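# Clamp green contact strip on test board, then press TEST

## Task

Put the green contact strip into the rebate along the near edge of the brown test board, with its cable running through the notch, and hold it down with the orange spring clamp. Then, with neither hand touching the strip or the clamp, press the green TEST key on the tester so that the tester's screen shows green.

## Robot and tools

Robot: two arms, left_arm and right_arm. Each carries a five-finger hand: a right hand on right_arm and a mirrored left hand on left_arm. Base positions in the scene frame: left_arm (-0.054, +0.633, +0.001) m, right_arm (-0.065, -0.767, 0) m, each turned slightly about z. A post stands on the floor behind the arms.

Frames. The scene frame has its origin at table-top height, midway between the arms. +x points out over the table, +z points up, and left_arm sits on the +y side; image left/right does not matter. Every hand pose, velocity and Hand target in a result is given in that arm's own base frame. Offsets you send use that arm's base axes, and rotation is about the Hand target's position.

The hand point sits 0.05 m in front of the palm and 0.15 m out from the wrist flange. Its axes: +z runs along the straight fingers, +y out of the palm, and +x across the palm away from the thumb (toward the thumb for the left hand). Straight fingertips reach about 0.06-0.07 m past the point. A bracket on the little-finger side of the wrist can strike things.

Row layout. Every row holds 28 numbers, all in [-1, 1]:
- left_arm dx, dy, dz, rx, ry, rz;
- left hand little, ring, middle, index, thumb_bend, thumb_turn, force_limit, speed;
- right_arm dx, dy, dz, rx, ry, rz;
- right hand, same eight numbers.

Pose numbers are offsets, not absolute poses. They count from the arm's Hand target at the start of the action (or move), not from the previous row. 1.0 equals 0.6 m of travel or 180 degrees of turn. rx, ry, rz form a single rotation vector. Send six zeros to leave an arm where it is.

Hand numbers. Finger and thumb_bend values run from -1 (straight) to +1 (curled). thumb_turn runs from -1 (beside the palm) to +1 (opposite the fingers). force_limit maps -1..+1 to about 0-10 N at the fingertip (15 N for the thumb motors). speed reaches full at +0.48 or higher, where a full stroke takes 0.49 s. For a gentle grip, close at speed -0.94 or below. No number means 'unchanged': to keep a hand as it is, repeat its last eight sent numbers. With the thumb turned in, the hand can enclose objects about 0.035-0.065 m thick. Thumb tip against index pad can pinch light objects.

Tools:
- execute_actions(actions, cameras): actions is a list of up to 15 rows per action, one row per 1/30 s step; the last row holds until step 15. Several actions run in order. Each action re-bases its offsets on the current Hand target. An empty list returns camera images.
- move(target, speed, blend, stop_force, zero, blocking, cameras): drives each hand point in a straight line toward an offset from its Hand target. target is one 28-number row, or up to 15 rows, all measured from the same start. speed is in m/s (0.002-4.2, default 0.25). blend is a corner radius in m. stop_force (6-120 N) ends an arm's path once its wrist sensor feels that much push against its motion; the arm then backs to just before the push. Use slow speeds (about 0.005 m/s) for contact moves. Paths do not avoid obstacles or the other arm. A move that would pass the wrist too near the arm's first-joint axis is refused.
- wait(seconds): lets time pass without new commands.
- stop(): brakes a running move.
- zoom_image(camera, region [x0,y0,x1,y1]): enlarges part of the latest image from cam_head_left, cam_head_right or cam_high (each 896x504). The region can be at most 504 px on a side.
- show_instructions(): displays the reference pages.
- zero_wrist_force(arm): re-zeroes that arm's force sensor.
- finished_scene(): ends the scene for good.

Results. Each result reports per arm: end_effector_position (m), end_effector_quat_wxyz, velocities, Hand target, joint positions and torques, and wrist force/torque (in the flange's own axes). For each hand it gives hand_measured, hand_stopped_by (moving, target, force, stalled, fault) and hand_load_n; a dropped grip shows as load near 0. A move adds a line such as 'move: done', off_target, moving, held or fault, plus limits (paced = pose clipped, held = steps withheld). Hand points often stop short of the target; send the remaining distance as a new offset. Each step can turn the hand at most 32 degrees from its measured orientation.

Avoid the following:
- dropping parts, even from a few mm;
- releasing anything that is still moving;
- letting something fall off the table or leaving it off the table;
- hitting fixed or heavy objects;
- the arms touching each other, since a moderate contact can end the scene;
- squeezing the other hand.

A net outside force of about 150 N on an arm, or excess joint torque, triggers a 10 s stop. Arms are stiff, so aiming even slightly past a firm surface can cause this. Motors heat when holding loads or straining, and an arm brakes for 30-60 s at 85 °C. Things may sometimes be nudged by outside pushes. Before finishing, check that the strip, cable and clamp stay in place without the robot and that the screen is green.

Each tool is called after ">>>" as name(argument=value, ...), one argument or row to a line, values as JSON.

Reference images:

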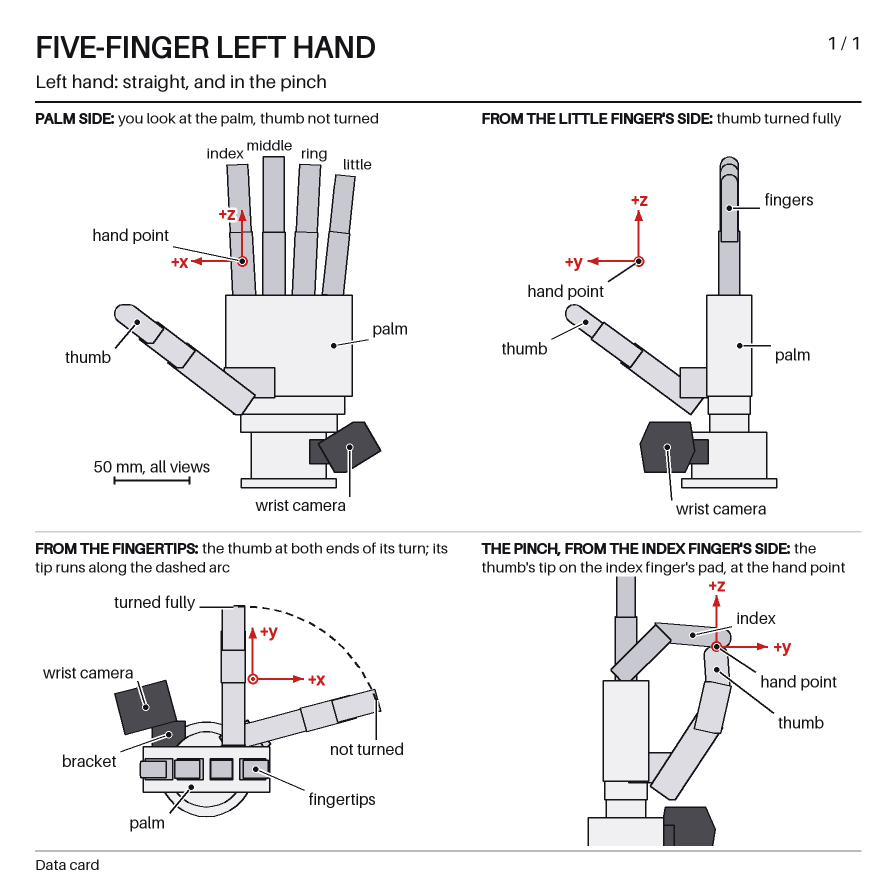

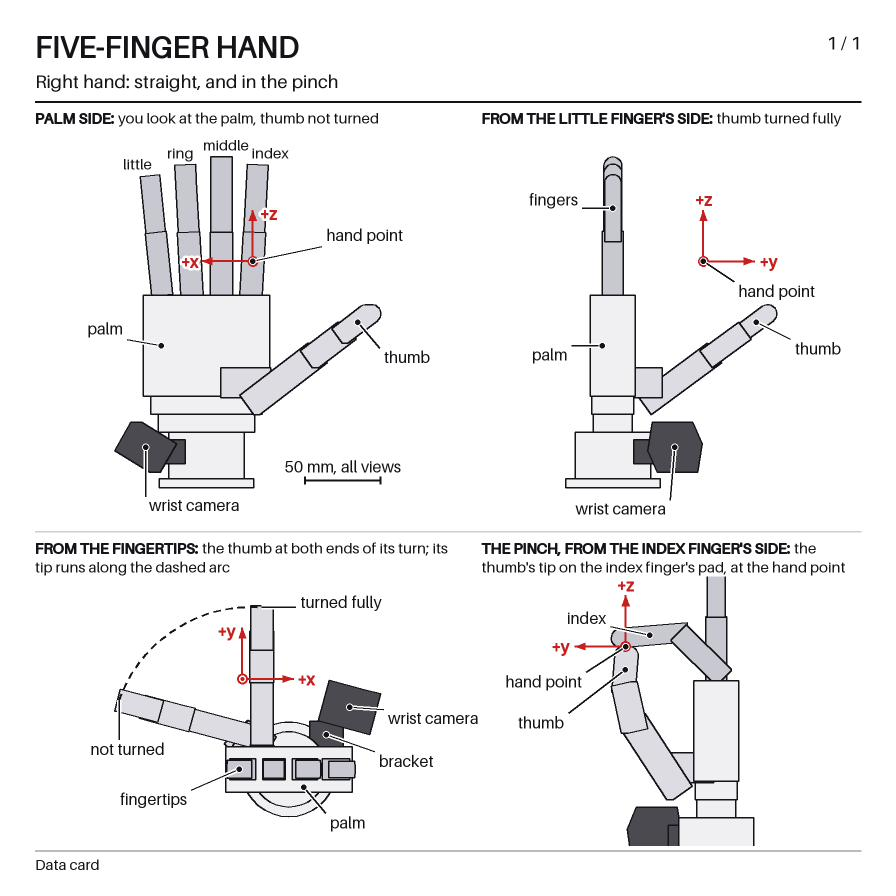

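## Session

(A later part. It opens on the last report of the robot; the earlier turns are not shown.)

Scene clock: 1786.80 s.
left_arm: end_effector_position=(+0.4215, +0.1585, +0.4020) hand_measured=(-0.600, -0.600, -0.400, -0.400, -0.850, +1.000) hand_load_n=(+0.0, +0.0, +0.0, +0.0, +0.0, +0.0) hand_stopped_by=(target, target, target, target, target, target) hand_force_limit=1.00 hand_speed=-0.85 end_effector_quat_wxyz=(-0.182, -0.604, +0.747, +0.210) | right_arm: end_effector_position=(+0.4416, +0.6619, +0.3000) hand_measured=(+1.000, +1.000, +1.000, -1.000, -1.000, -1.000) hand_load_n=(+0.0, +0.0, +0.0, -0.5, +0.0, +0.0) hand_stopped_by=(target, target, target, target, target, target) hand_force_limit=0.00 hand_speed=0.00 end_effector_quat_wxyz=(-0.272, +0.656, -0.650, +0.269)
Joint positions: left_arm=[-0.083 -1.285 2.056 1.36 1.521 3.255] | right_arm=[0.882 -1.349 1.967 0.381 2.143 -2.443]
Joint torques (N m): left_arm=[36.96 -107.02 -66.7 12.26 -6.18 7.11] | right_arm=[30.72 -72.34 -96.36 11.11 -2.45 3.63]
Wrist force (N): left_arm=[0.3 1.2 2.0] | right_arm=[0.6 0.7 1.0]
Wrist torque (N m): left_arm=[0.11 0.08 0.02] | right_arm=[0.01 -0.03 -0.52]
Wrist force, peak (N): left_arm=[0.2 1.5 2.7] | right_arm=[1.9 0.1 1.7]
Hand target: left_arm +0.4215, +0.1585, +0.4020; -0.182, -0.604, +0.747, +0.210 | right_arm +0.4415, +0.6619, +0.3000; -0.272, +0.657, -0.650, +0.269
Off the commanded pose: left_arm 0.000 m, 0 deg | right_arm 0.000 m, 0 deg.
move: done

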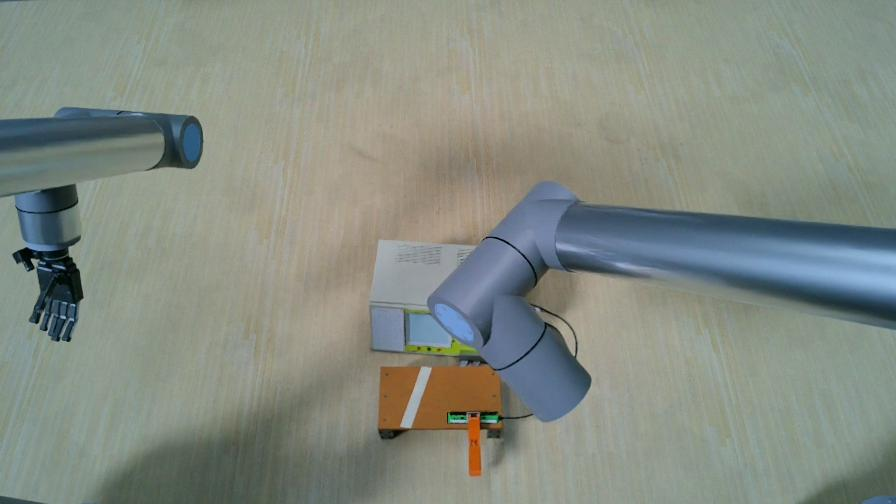

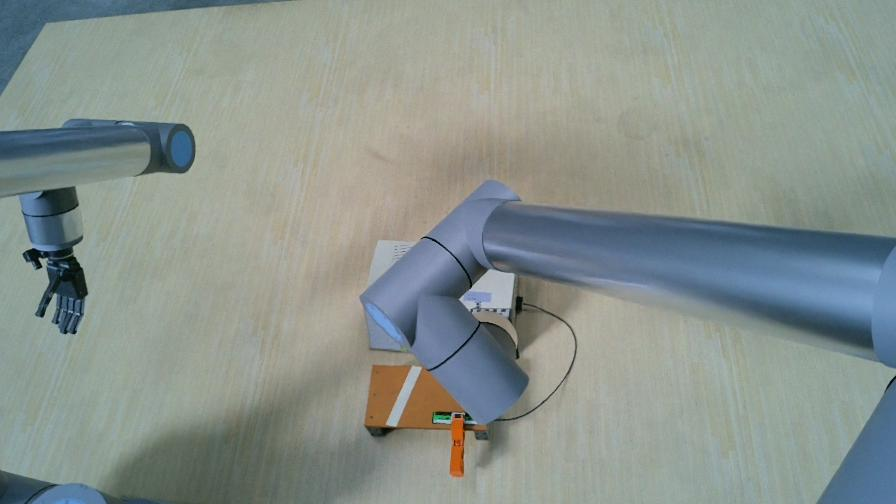

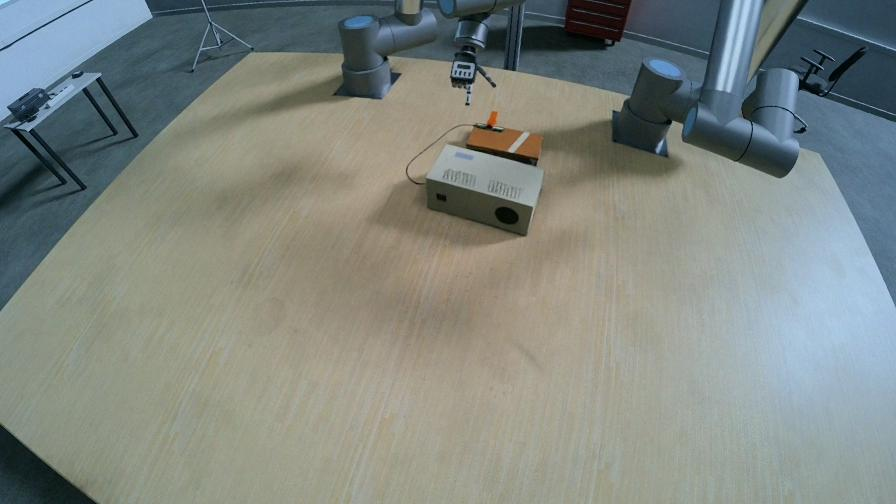

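>>> move(
  target=[
    [0,0,0,0,0,0, -0.6,-0.6,-0.4,-0.4,-0.85,1,1.0,-0.85, 0.0032,-0.0015,-0.2837,0,0,0, 1,1,1,-1,-1,-1,0,0],
  ],
  speed=0.08,
  stop_force=15,
  cameras=["all"],
)

>>> zoom_image(
  camera="cam_high",
  region=[430, 100, 500, 170],
)

>>> zoom_image(
  camera="cam_head_right",
  region=[420, 280, 540, 400],
)

>>> zoom_image(
  camera="cam_head_left",
  region=[420, 280, 540, 400],
)

Scene clock: 1807.10 s.
left_arm: end_effector_position=(+0.4215, +0.1585, +0.4020) hand_measured=(-0.600, -0.600, -0.400, -0.400, -0.850, +1.000) hand_load_n=(+0.0, +0.0, +0.0, +0.0, +0.0, +0.0) hand_stopped_by=(target, target, target, target, target, target) hand_force_limit=1.00 hand_speed=-0.85 end_effector_quat_wxyz=(-0.182, -0.604, +0.747, +0.210) | right_arm: end_effector_position=(+0.4434, +0.6610, +0.1298) hand_measured=(+1.000, +1.000, +1.000, -1.000, -1.000, -1.000) hand_load_n=(+0.0, +0.0, +0.0, +0.0, +0.0, +0.0) hand_stopped_by=(target, target, target, target, target, target) hand_force_limit=0.00 hand_speed=0.00 end_effector_quat_wxyz=(-0.272, +0.657, -0.650, +0.269)
Joint positions: left_arm=[-0.083 -1.285 2.056 1.36 1.521 3.255] | right_arm=[0.878 -1.201 2.067 0.131 2.141 -2.446]
Joint torques (N m): left_arm=[39.34 -107.07 -66.21 11.97 -5.79 5.88] | right_arm=[-20.39 -92.1 -38.62 -0.2 -1.98 -2.92]
Wrist force (N): left_arm=[0.2 0.9 2.3] | right_arm=[0.3 1.6 1.4]
Wrist torque (N m): left_arm=[0.06 0.10 0.02] | right_arm=[0.27 -0.02 0.16]
Wrist force, peak (N): left_arm=[0.0 1.2 2.7] | right_arm=[0.6 2.2 2.0]
Hand target: left_arm +0.4215, +0.1585, +0.4020; -0.182, -0.604, +0.747, +0.210 | right_arm +0.4434, +0.6610, +0.1298; -0.272, +0.657, -0.650, +0.269
Off the commanded pose: left_arm 0.000 m, 0 deg | right_arm 0.000 m, 0 deg.
move: done

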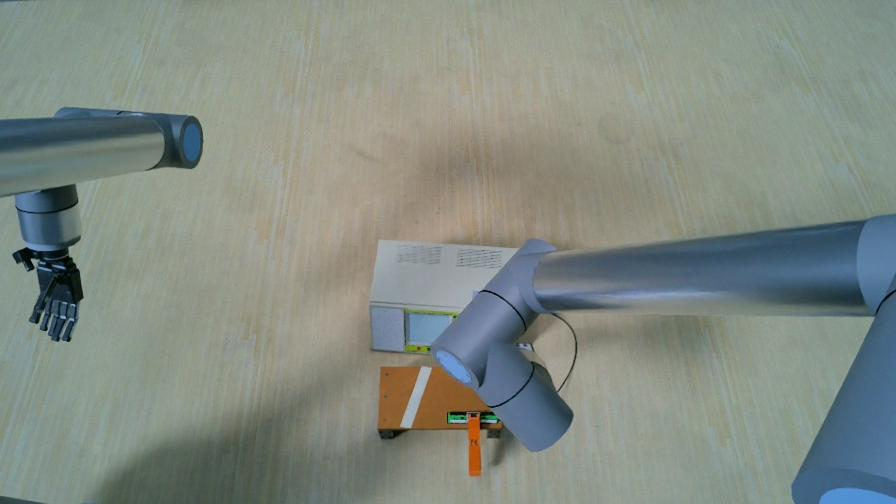

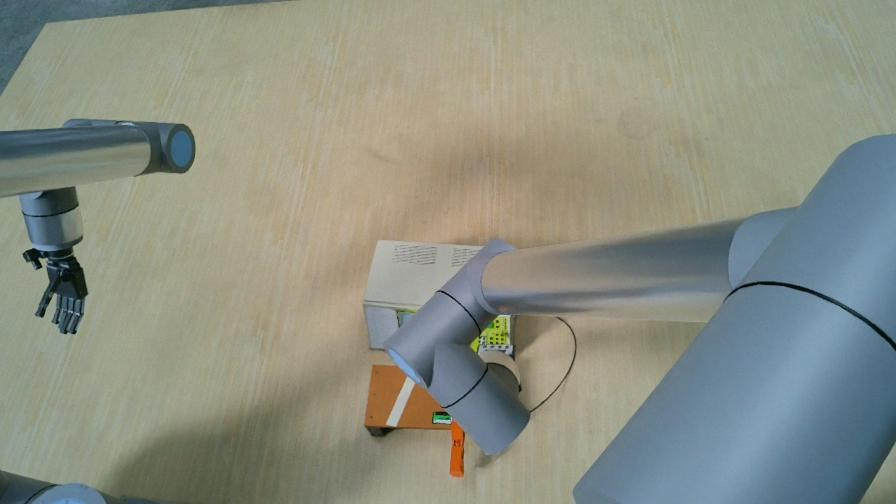

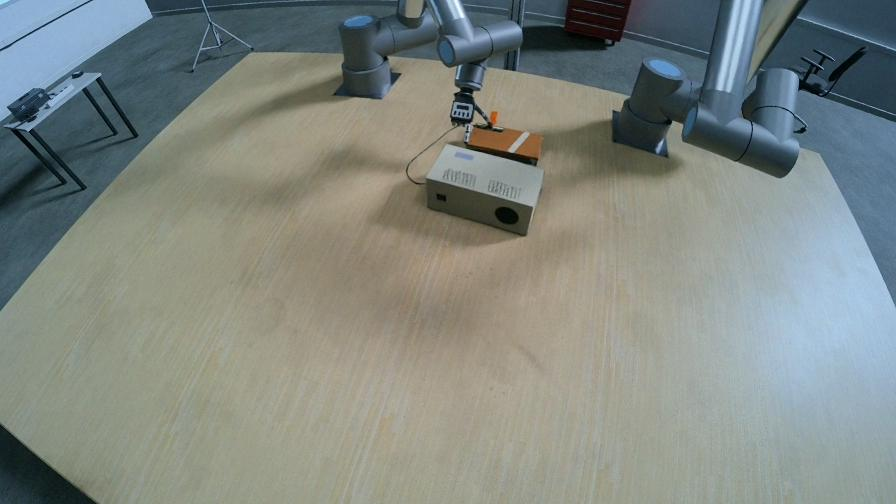

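Scaled by 7.200 from the camera's image (finer frame: 1280x720).

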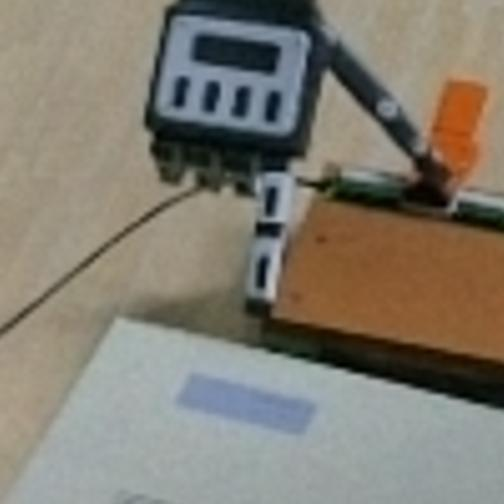

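Scaled by 4.200 from the camera's image (finer frame: 1280x720).

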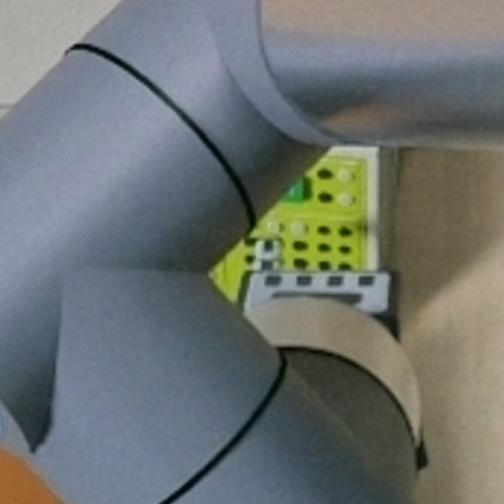

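Scaled by 4.200 from the camera's image (finer frame: 1280x720).

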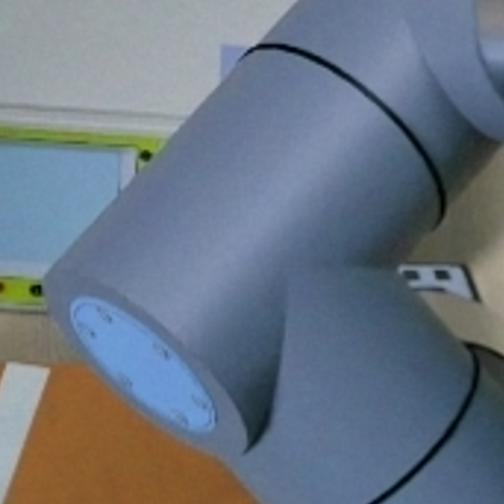

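>>> zoom_image(
  camera="cam_head_right",
  region=[465, 305, 515, 355],
)

Scaled by 10.080 from the camera's image (finer frame: 1280x720).

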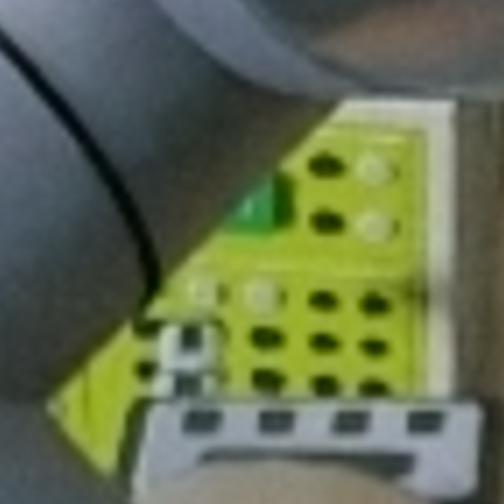

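>>> move(
  target=[
    [0,0,0,0,0,0, -0.6,-0.6,-0.4,-0.4,-0.85,1,1.0,-0.85, 0.0275,-0.0072,-0.0037,0,0,0, 1,1,1,-1,-1,-1,0,0],
  ],
  speed=0.04,
  stop_force=8,
  cameras=["cam_head_right","cam_high"],
)

>>> zoom_image(
  camera="cam_high",
  region=[445, 120, 485, 160],
)

>>> zoom_image(
  camera="cam_head_right",
  region=[465, 305, 515, 355],
)

Scene clock: 1832.93 s.
left_arm: end_effector_position=(+0.4215, +0.1585, +0.4020) hand_measured=(-0.600, -0.600, -0.400, -0.400, -0.850, +1.000) hand_load_n=(+0.0, +0.0, +0.0, +0.0, +0.0, +0.0) hand_stopped_by=(target, target, target, target, target, target) hand_force_limit=1.00 hand_speed=-0.85 end_effector_quat_wxyz=(-0.182, -0.604, +0.747, +0.210) | right_arm: end_effector_position=(+0.4599, +0.6567, +0.1275) hand_measured=(+1.000, +1.000, +1.000, -1.000, -1.000, -1.000) hand_load_n=(+0.0, +0.0, +0.0, +0.0, +0.0, +0.0) hand_stopped_by=(target, target, target, target, target, target) hand_force_limit=0.00 hand_speed=0.00 end_effector_quat_wxyz=(-0.272, +0.657, -0.650, +0.269)
Joint positions: left_arm=[-0.083 -1.285 2.056 1.36 1.521 3.255] | right_arm=[0.855 -1.199 2.065 0.118 2.128 -2.469]
Joint torques (N m): left_arm=[34.46 -95.96 -66.44 10.81 -5.08 5.82] | right_arm=[-22.62 -92.25 -79.99 -0.07 -1.53 -2.51]
Wrist force (N): left_arm=[0.3 1.1 2.2] | right_arm=[0.1 1.4 1.0]
Wrist torque (N m): left_arm=[0.08 0.08 0.02] | right_arm=[0.24 0.04 0.15]
Wrist force, peak (N): left_arm=[0.7 1.4 2.6] | right_arm=[0.7 2.3 1.3]
Hand target: left_arm +0.4215, +0.1585, +0.4020; -0.182, -0.604, +0.747, +0.210 | right_arm +0.4599, +0.6567, +0.1275; -0.272, +0.657, -0.650, +0.269
Off the commanded pose: left_arm 0.000 m, 0 deg | right_arm 0.000 m, 0 deg.
move: done

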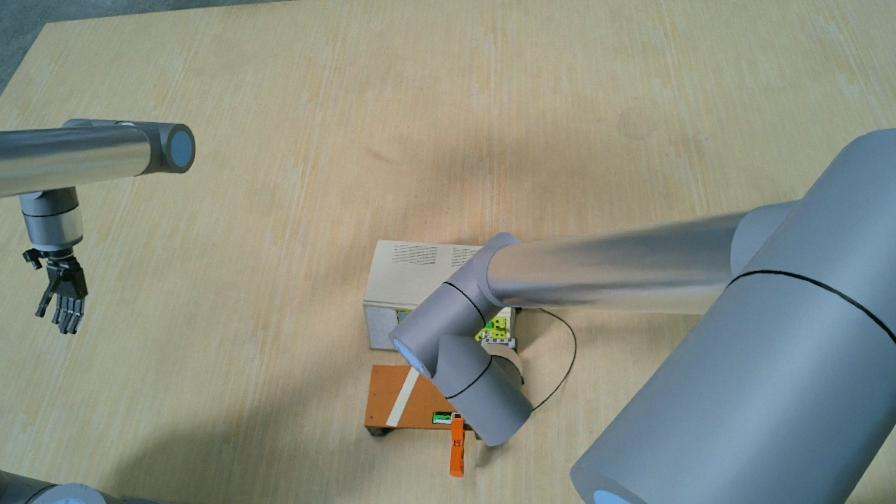

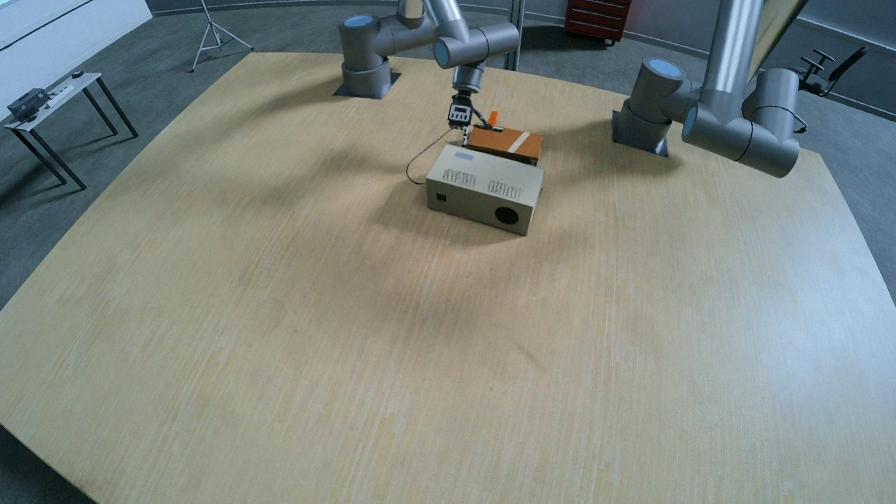

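Scaled by 12.600 from the camera's image (finer frame: 1280x720).

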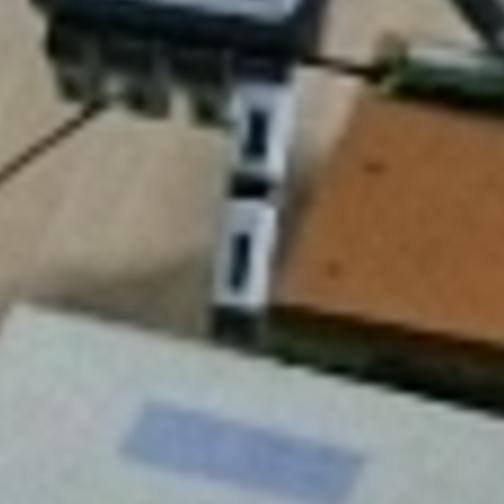

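Scaled by 10.080 from the camera's image (finer frame: 1280x720).

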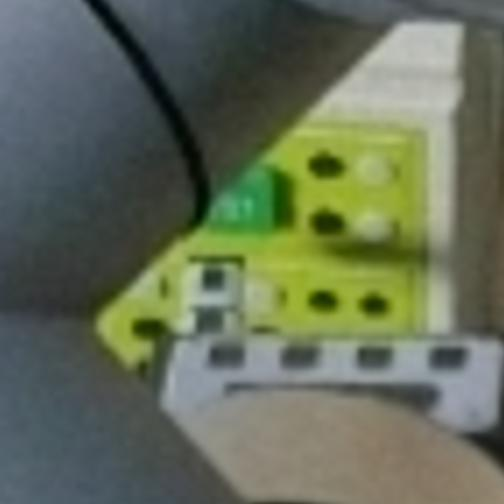

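>>> move(
  target=[
    [0,0,0,0,0,0, -0.6,-0.6,-0.4,-0.4,-0.85,1,1.0,-0.85, 0.02,0.0002,-0.008,0,0,0, 1,1,1,-1,-1,-1,0,0],
  ],
  speed=0.02,
  stop_force=6,
  cameras=["cam_head_right","cam_high"],
)

>>> zoom_image(
  camera="cam_high",
  region=[445, 120, 485, 160],
)

>>> zoom_image(
  camera="cam_head_right",
  region=[465, 305, 515, 355],
)

Scene clock: 1840.93 s.
left_arm: end_effector_position=(+0.4215, +0.1585, +0.4020) hand_measured=(-0.600, -0.600, -0.400, -0.400, -0.850, +1.000) hand_load_n=(+0.0, +0.0, +0.0, +0.0, +0.0, +0.0) hand_stopped_by=(target, target, target, target, target, target) hand_force_limit=1.00 hand_speed=-0.85 end_effector_quat_wxyz=(-0.182, -0.604, +0.747, +0.210) | right_arm: end_effector_position=(+0.4719, +0.6568, +0.1227) hand_measured=(+1.000, +1.000, +1.000, -1.000, -1.000, -1.000) hand_load_n=(+0.0, +0.0, +0.0, +0.0, +0.0, +0.0) hand_stopped_by=(target, target, target, target, target, target) hand_force_limit=0.00 hand_speed=0.00 end_effector_quat_wxyz=(-0.272, +0.657, -0.650, +0.269)
Joint positions: left_arm=[-0.083 -1.285 2.056 1.36 1.521 3.255] | right_arm=[0.841 -1.191 2.06 0.108 2.121 -2.483]
Joint torques (N m): left_arm=[38.53 -102.57 -61.21 11.4 -5.98 6.53] | right_arm=[-20.03 -91.91 -79.36 -0.74 -2.35 -3.79]
Wrist force (N): left_arm=[0.2 1.4 1.9] | right_arm=[0.1 1.6 1.5]
Wrist torque (N m): left_arm=[0.15 0.09 0.01] | right_arm=[0.25 0.04 0.17]
Wrist force, peak (N): left_arm=[0.0 1.1 2.7] | right_arm=[0.3 1.9 1.3]
Hand target: left_arm +0.4215, +0.1585, +0.4020; -0.182, -0.604, +0.747, +0.210 | right_arm +0.4719, +0.6568, +0.1227; -0.272, +0.657, -0.650, +0.269
Off the commanded pose: left_arm 0.000 m, 0 deg | right_arm 0.000 m, 0 deg.
move: done

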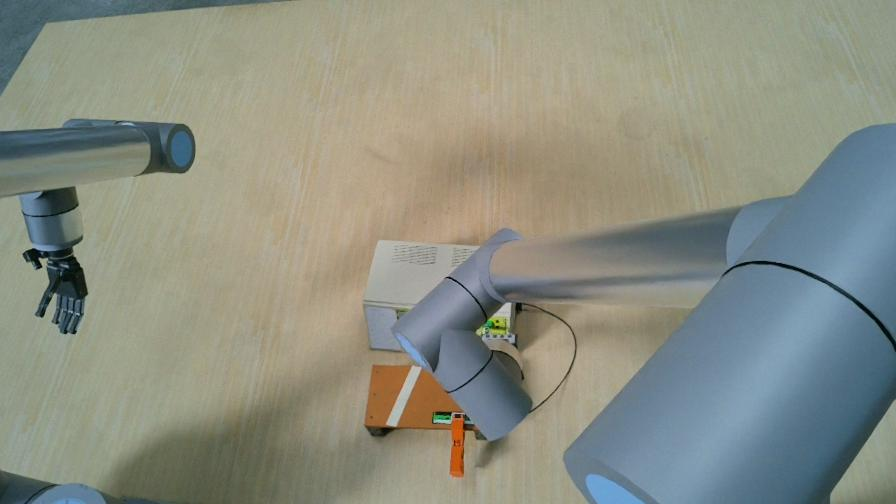

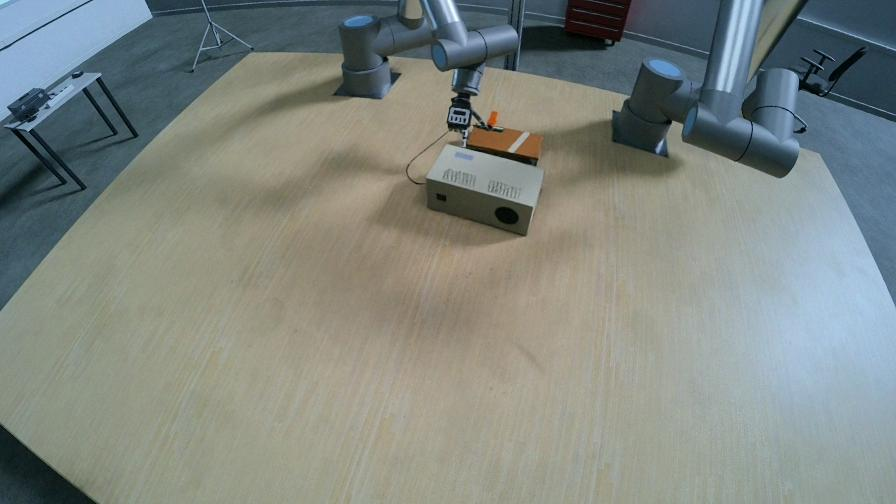

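Scaled by 12.600 from the camera's image (finer frame: 1280x720).

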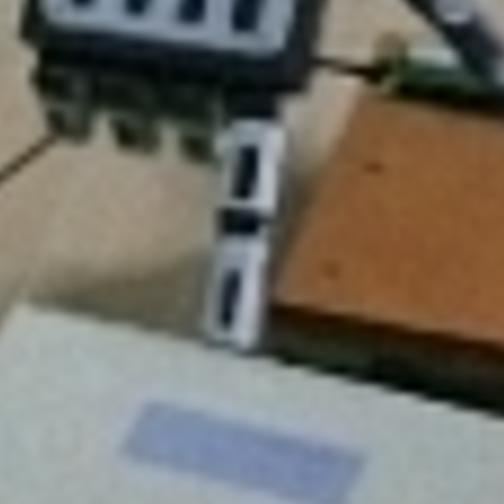

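Scaled by 10.080 from the camera's image (finer frame: 1280x720).

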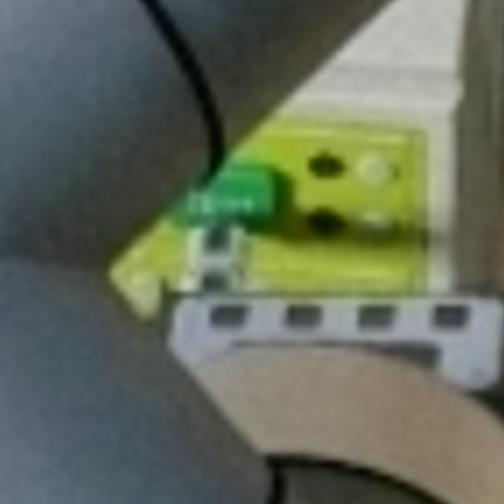

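>>> move(
  target=[
    [0,0,0,0,0,0, -0.6,-0.6,-0.4,-0.4,-0.85,1,1.0,-0.85, 0.0387,0.0004,-0.0154,0,0,0, 1,1,1,-1,-1,-1,0,0],
  ],
  speed=0.008,
  stop_force=7,
  cameras=["all"],
)

>>> zoom_image(
  camera="cam_head_right",
  region=[465, 305, 515, 355],
)

>>> zoom_image(
  camera="cam_head_left",
  region=[370, 290, 470, 370],
)

Scene clock: 1848.47 s.
left_arm: end_effector_position=(+0.4215, +0.1585, +0.4020) hand_measured=(-0.600, -0.600, -0.400, -0.400, -0.850, +1.000) hand_load_n=(+0.0, +0.0, +0.0, +0.5, +0.0, +0.0) hand_stopped_by=(target, target, target, target, target, target) hand_force_limit=1.00 hand_speed=-0.85 end_effector_quat_wxyz=(-0.182, -0.604, +0.747, +0.210) | right_arm: end_effector_position=(+0.4800, +0.6569, +0.1196) hand_measured=(+1.000, +1.000, +1.000, -1.000, -1.000, -1.000) hand_load_n=(+0.0, +0.0, +0.0, -3.5, +0.0, -0.5) hand_stopped_by=(target, target, target, target, target, target) hand_force_limit=0.00 hand_speed=0.00 end_effector_quat_wxyz=(-0.272, +0.657, -0.650, +0.269)
Joint positions: left_arm=[-0.083 -1.285 2.056 1.36 1.521 3.255] | right_arm=[0.832 -1.186 2.057 0.102 2.116 -2.491]
Joint torques (N m): left_arm=[35.44 -102.73 -62.05 11.29 -4.68 6.16] | right_arm=[24.01 -156.86 -36.91 8.98 5.86 3.85]
Wrist force (N): left_arm=[0.3 0.9 1.9] | right_arm=[0.1 3.5 -4.6]
Wrist torque (N m): left_arm=[0.06 0.08 0.03] | right_arm=[0.55 0.10 0.02]
Wrist force, peak (N): left_arm=[0.0 1.0 2.9] | right_arm=[-0.4 2.8 -8.5]
Hand target: left_arm +0.4215, +0.1585, +0.4020; -0.182, -0.604, +0.747, +0.210 | right_arm +0.4800, +0.6569, +0.1196; -0.272, +0.657, -0.650, +0.269 (not the last commanded pose)
Off the commanded pose: left_arm 0.000 m, 0 deg | right_arm 0.016 m, 0 deg.
move: contact (right_arm)

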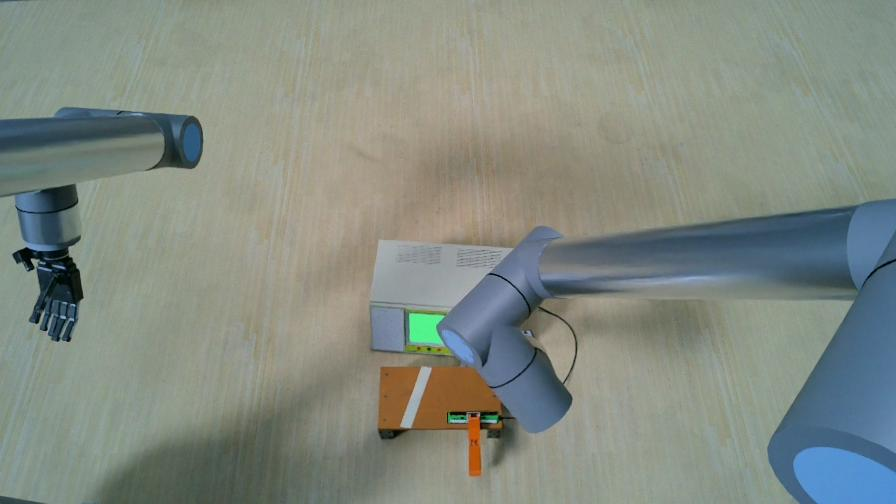

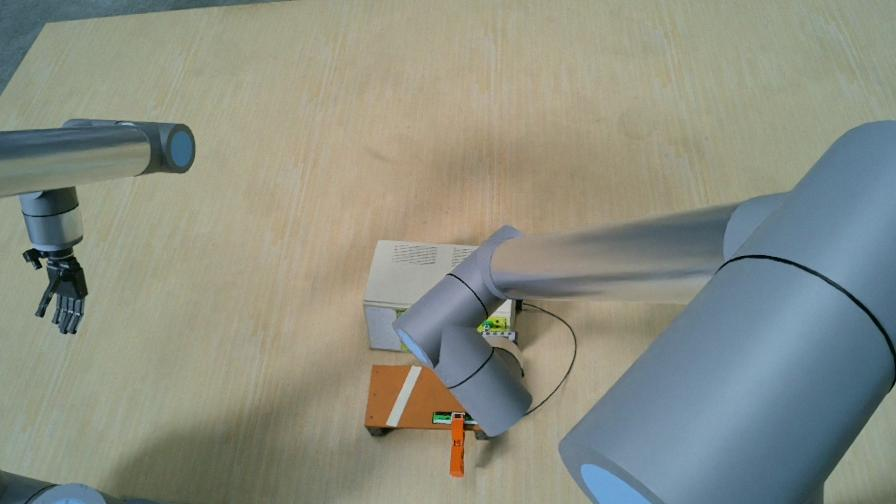

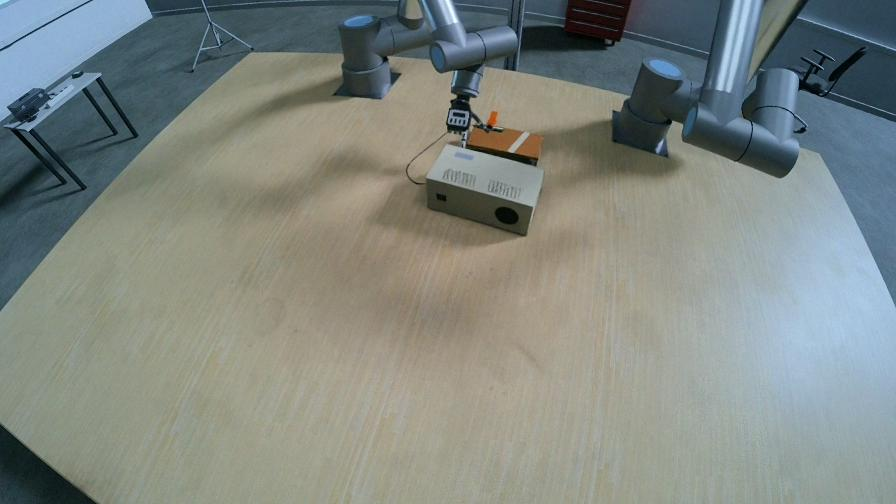

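Scaled by 10.080 from the camera's image (finer frame: 1280x720).

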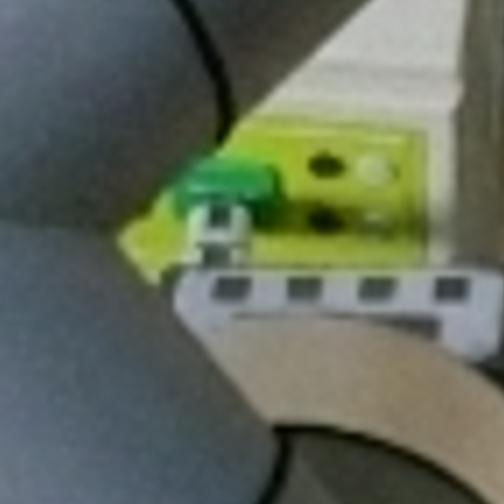

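Scaled by 5.040 from the camera's image (finer frame: 1280x720).

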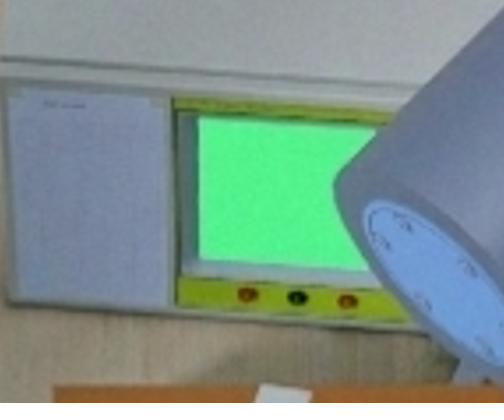

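>>> move(
  target=[
    [0,0,0,0,0,0, -0.6,-0.6,-0.4,-0.4,-0.85,1,1.0,-0.85, -0.062,-0.0007,0.0247,0,0,0, 1,1,1,-1,-1,-1,0,0],
    [0,0,0,0,0,0, -0.6,-0.6,-0.4,-0.4,-0.85,1,1.0,-0.85, -0.062,-0.0007,0.40,0,0,0, 1,1,1,-1,-1,-1,0,0],
    [0,0,0,0,0,0, -0.6,-0.6,-0.4,-0.4,-0.85,1,1.0,-0.85, 0.1,-0.45,0.45,0,0,0, 1,1,1,-1,-1,-1,0,0],
  ],
  speed=[0.04,0.15,0.25],
  blend=[0.01,0.05,0],
  cameras=["all"],
)

>>> zoom_image(
  camera="cam_head_left",
  region=[370, 290, 530, 490],
)

Scene clock: 1858.07 s.
left_arm: end_effector_position=(+0.4215, +0.1585, +0.4020) hand_measured=(-0.600, -0.600, -0.400, -0.400, -0.850, +1.000) hand_load_n=(+0.0, +0.0, +0.0, +0.0, +0.0, +0.0) hand_stopped_by=(target, target, target, target, target, target) hand_force_limit=1.00 hand_speed=-0.85 end_effector_quat_wxyz=(-0.182, -0.604, +0.747, +0.210) | right_arm: end_effector_position=(+0.5399, +0.3870, +0.3895) hand_measured=(+1.000, +1.000, +1.000, -1.000, -1.000, -1.000) hand_load_n=(+0.0, +0.0, +0.0, +0.0, +0.0, +0.0) hand_stopped_by=(target, target, target, target, target, target) hand_force_limit=0.00 hand_speed=0.00 end_effector_quat_wxyz=(-0.272, +0.657, -0.650, +0.269)
Joint positions: left_arm=[-0.083 -1.285 2.056 1.36 1.521 3.255] | right_arm=[0.371 -1.656 2.123 0.351 1.823 -2.881]
Joint torques (N m): left_arm=[37.63 -102.95 -65 11.92 -4.45 6.35] | right_arm=[-11.8 -75.88 -61.23 -1.58 -3.46 -3.61]
Wrist force (N): left_arm=[-0.4 1.1 2.3] | right_arm=[-0.1 3.1 1.0]
Wrist torque (N m): left_arm=[0.09 0.19 -0.02] | right_arm=[0.50 0.07 0.34]
Wrist force, peak (N): left_arm=[-0.1 1.1 2.8] | right_arm=[0.5 3.2 -5.0]
Hand target: left_arm +0.4215, +0.1585, +0.4020; -0.182, -0.604, +0.747, +0.210 | right_arm +0.5400, +0.3869, +0.3896; -0.272, +0.657, -0.650, +0.269
Off the commanded pose: left_arm 0.000 m, 0 deg | right_arm 0.000 m, 0 deg.
move: done

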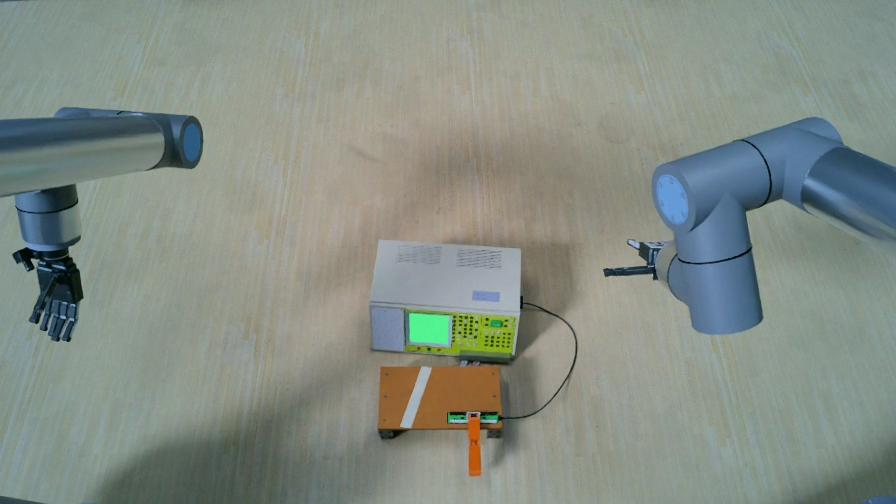

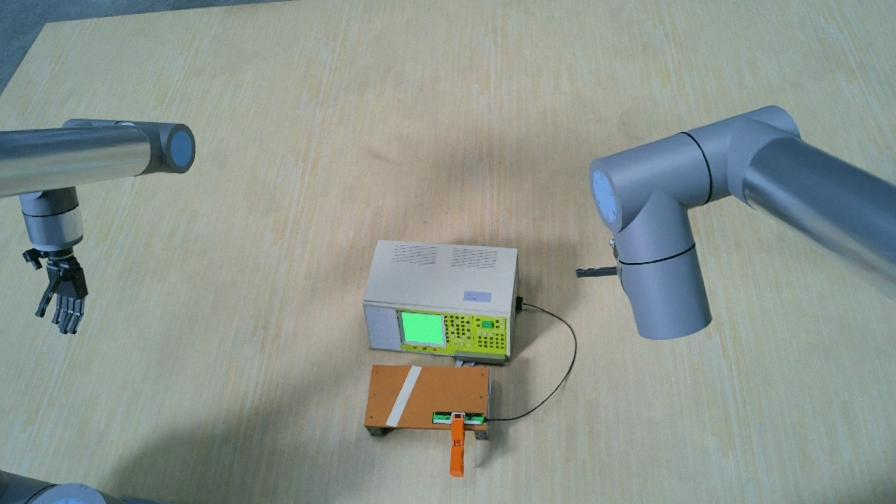

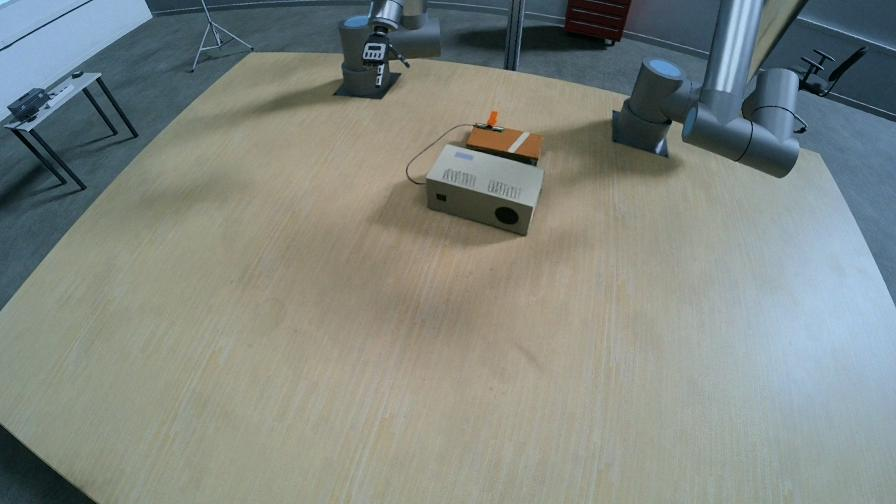

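Scaled by 2.520 from the camera's image (finer frame: 1280x720).

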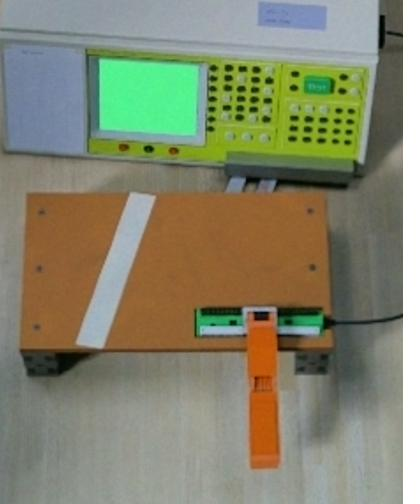

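The screen stays green, the strip is clamped in its rebate, and both hands are clear of it.

>>> finished_scene(
  scene=1,
)

The scene is finished: the task was done.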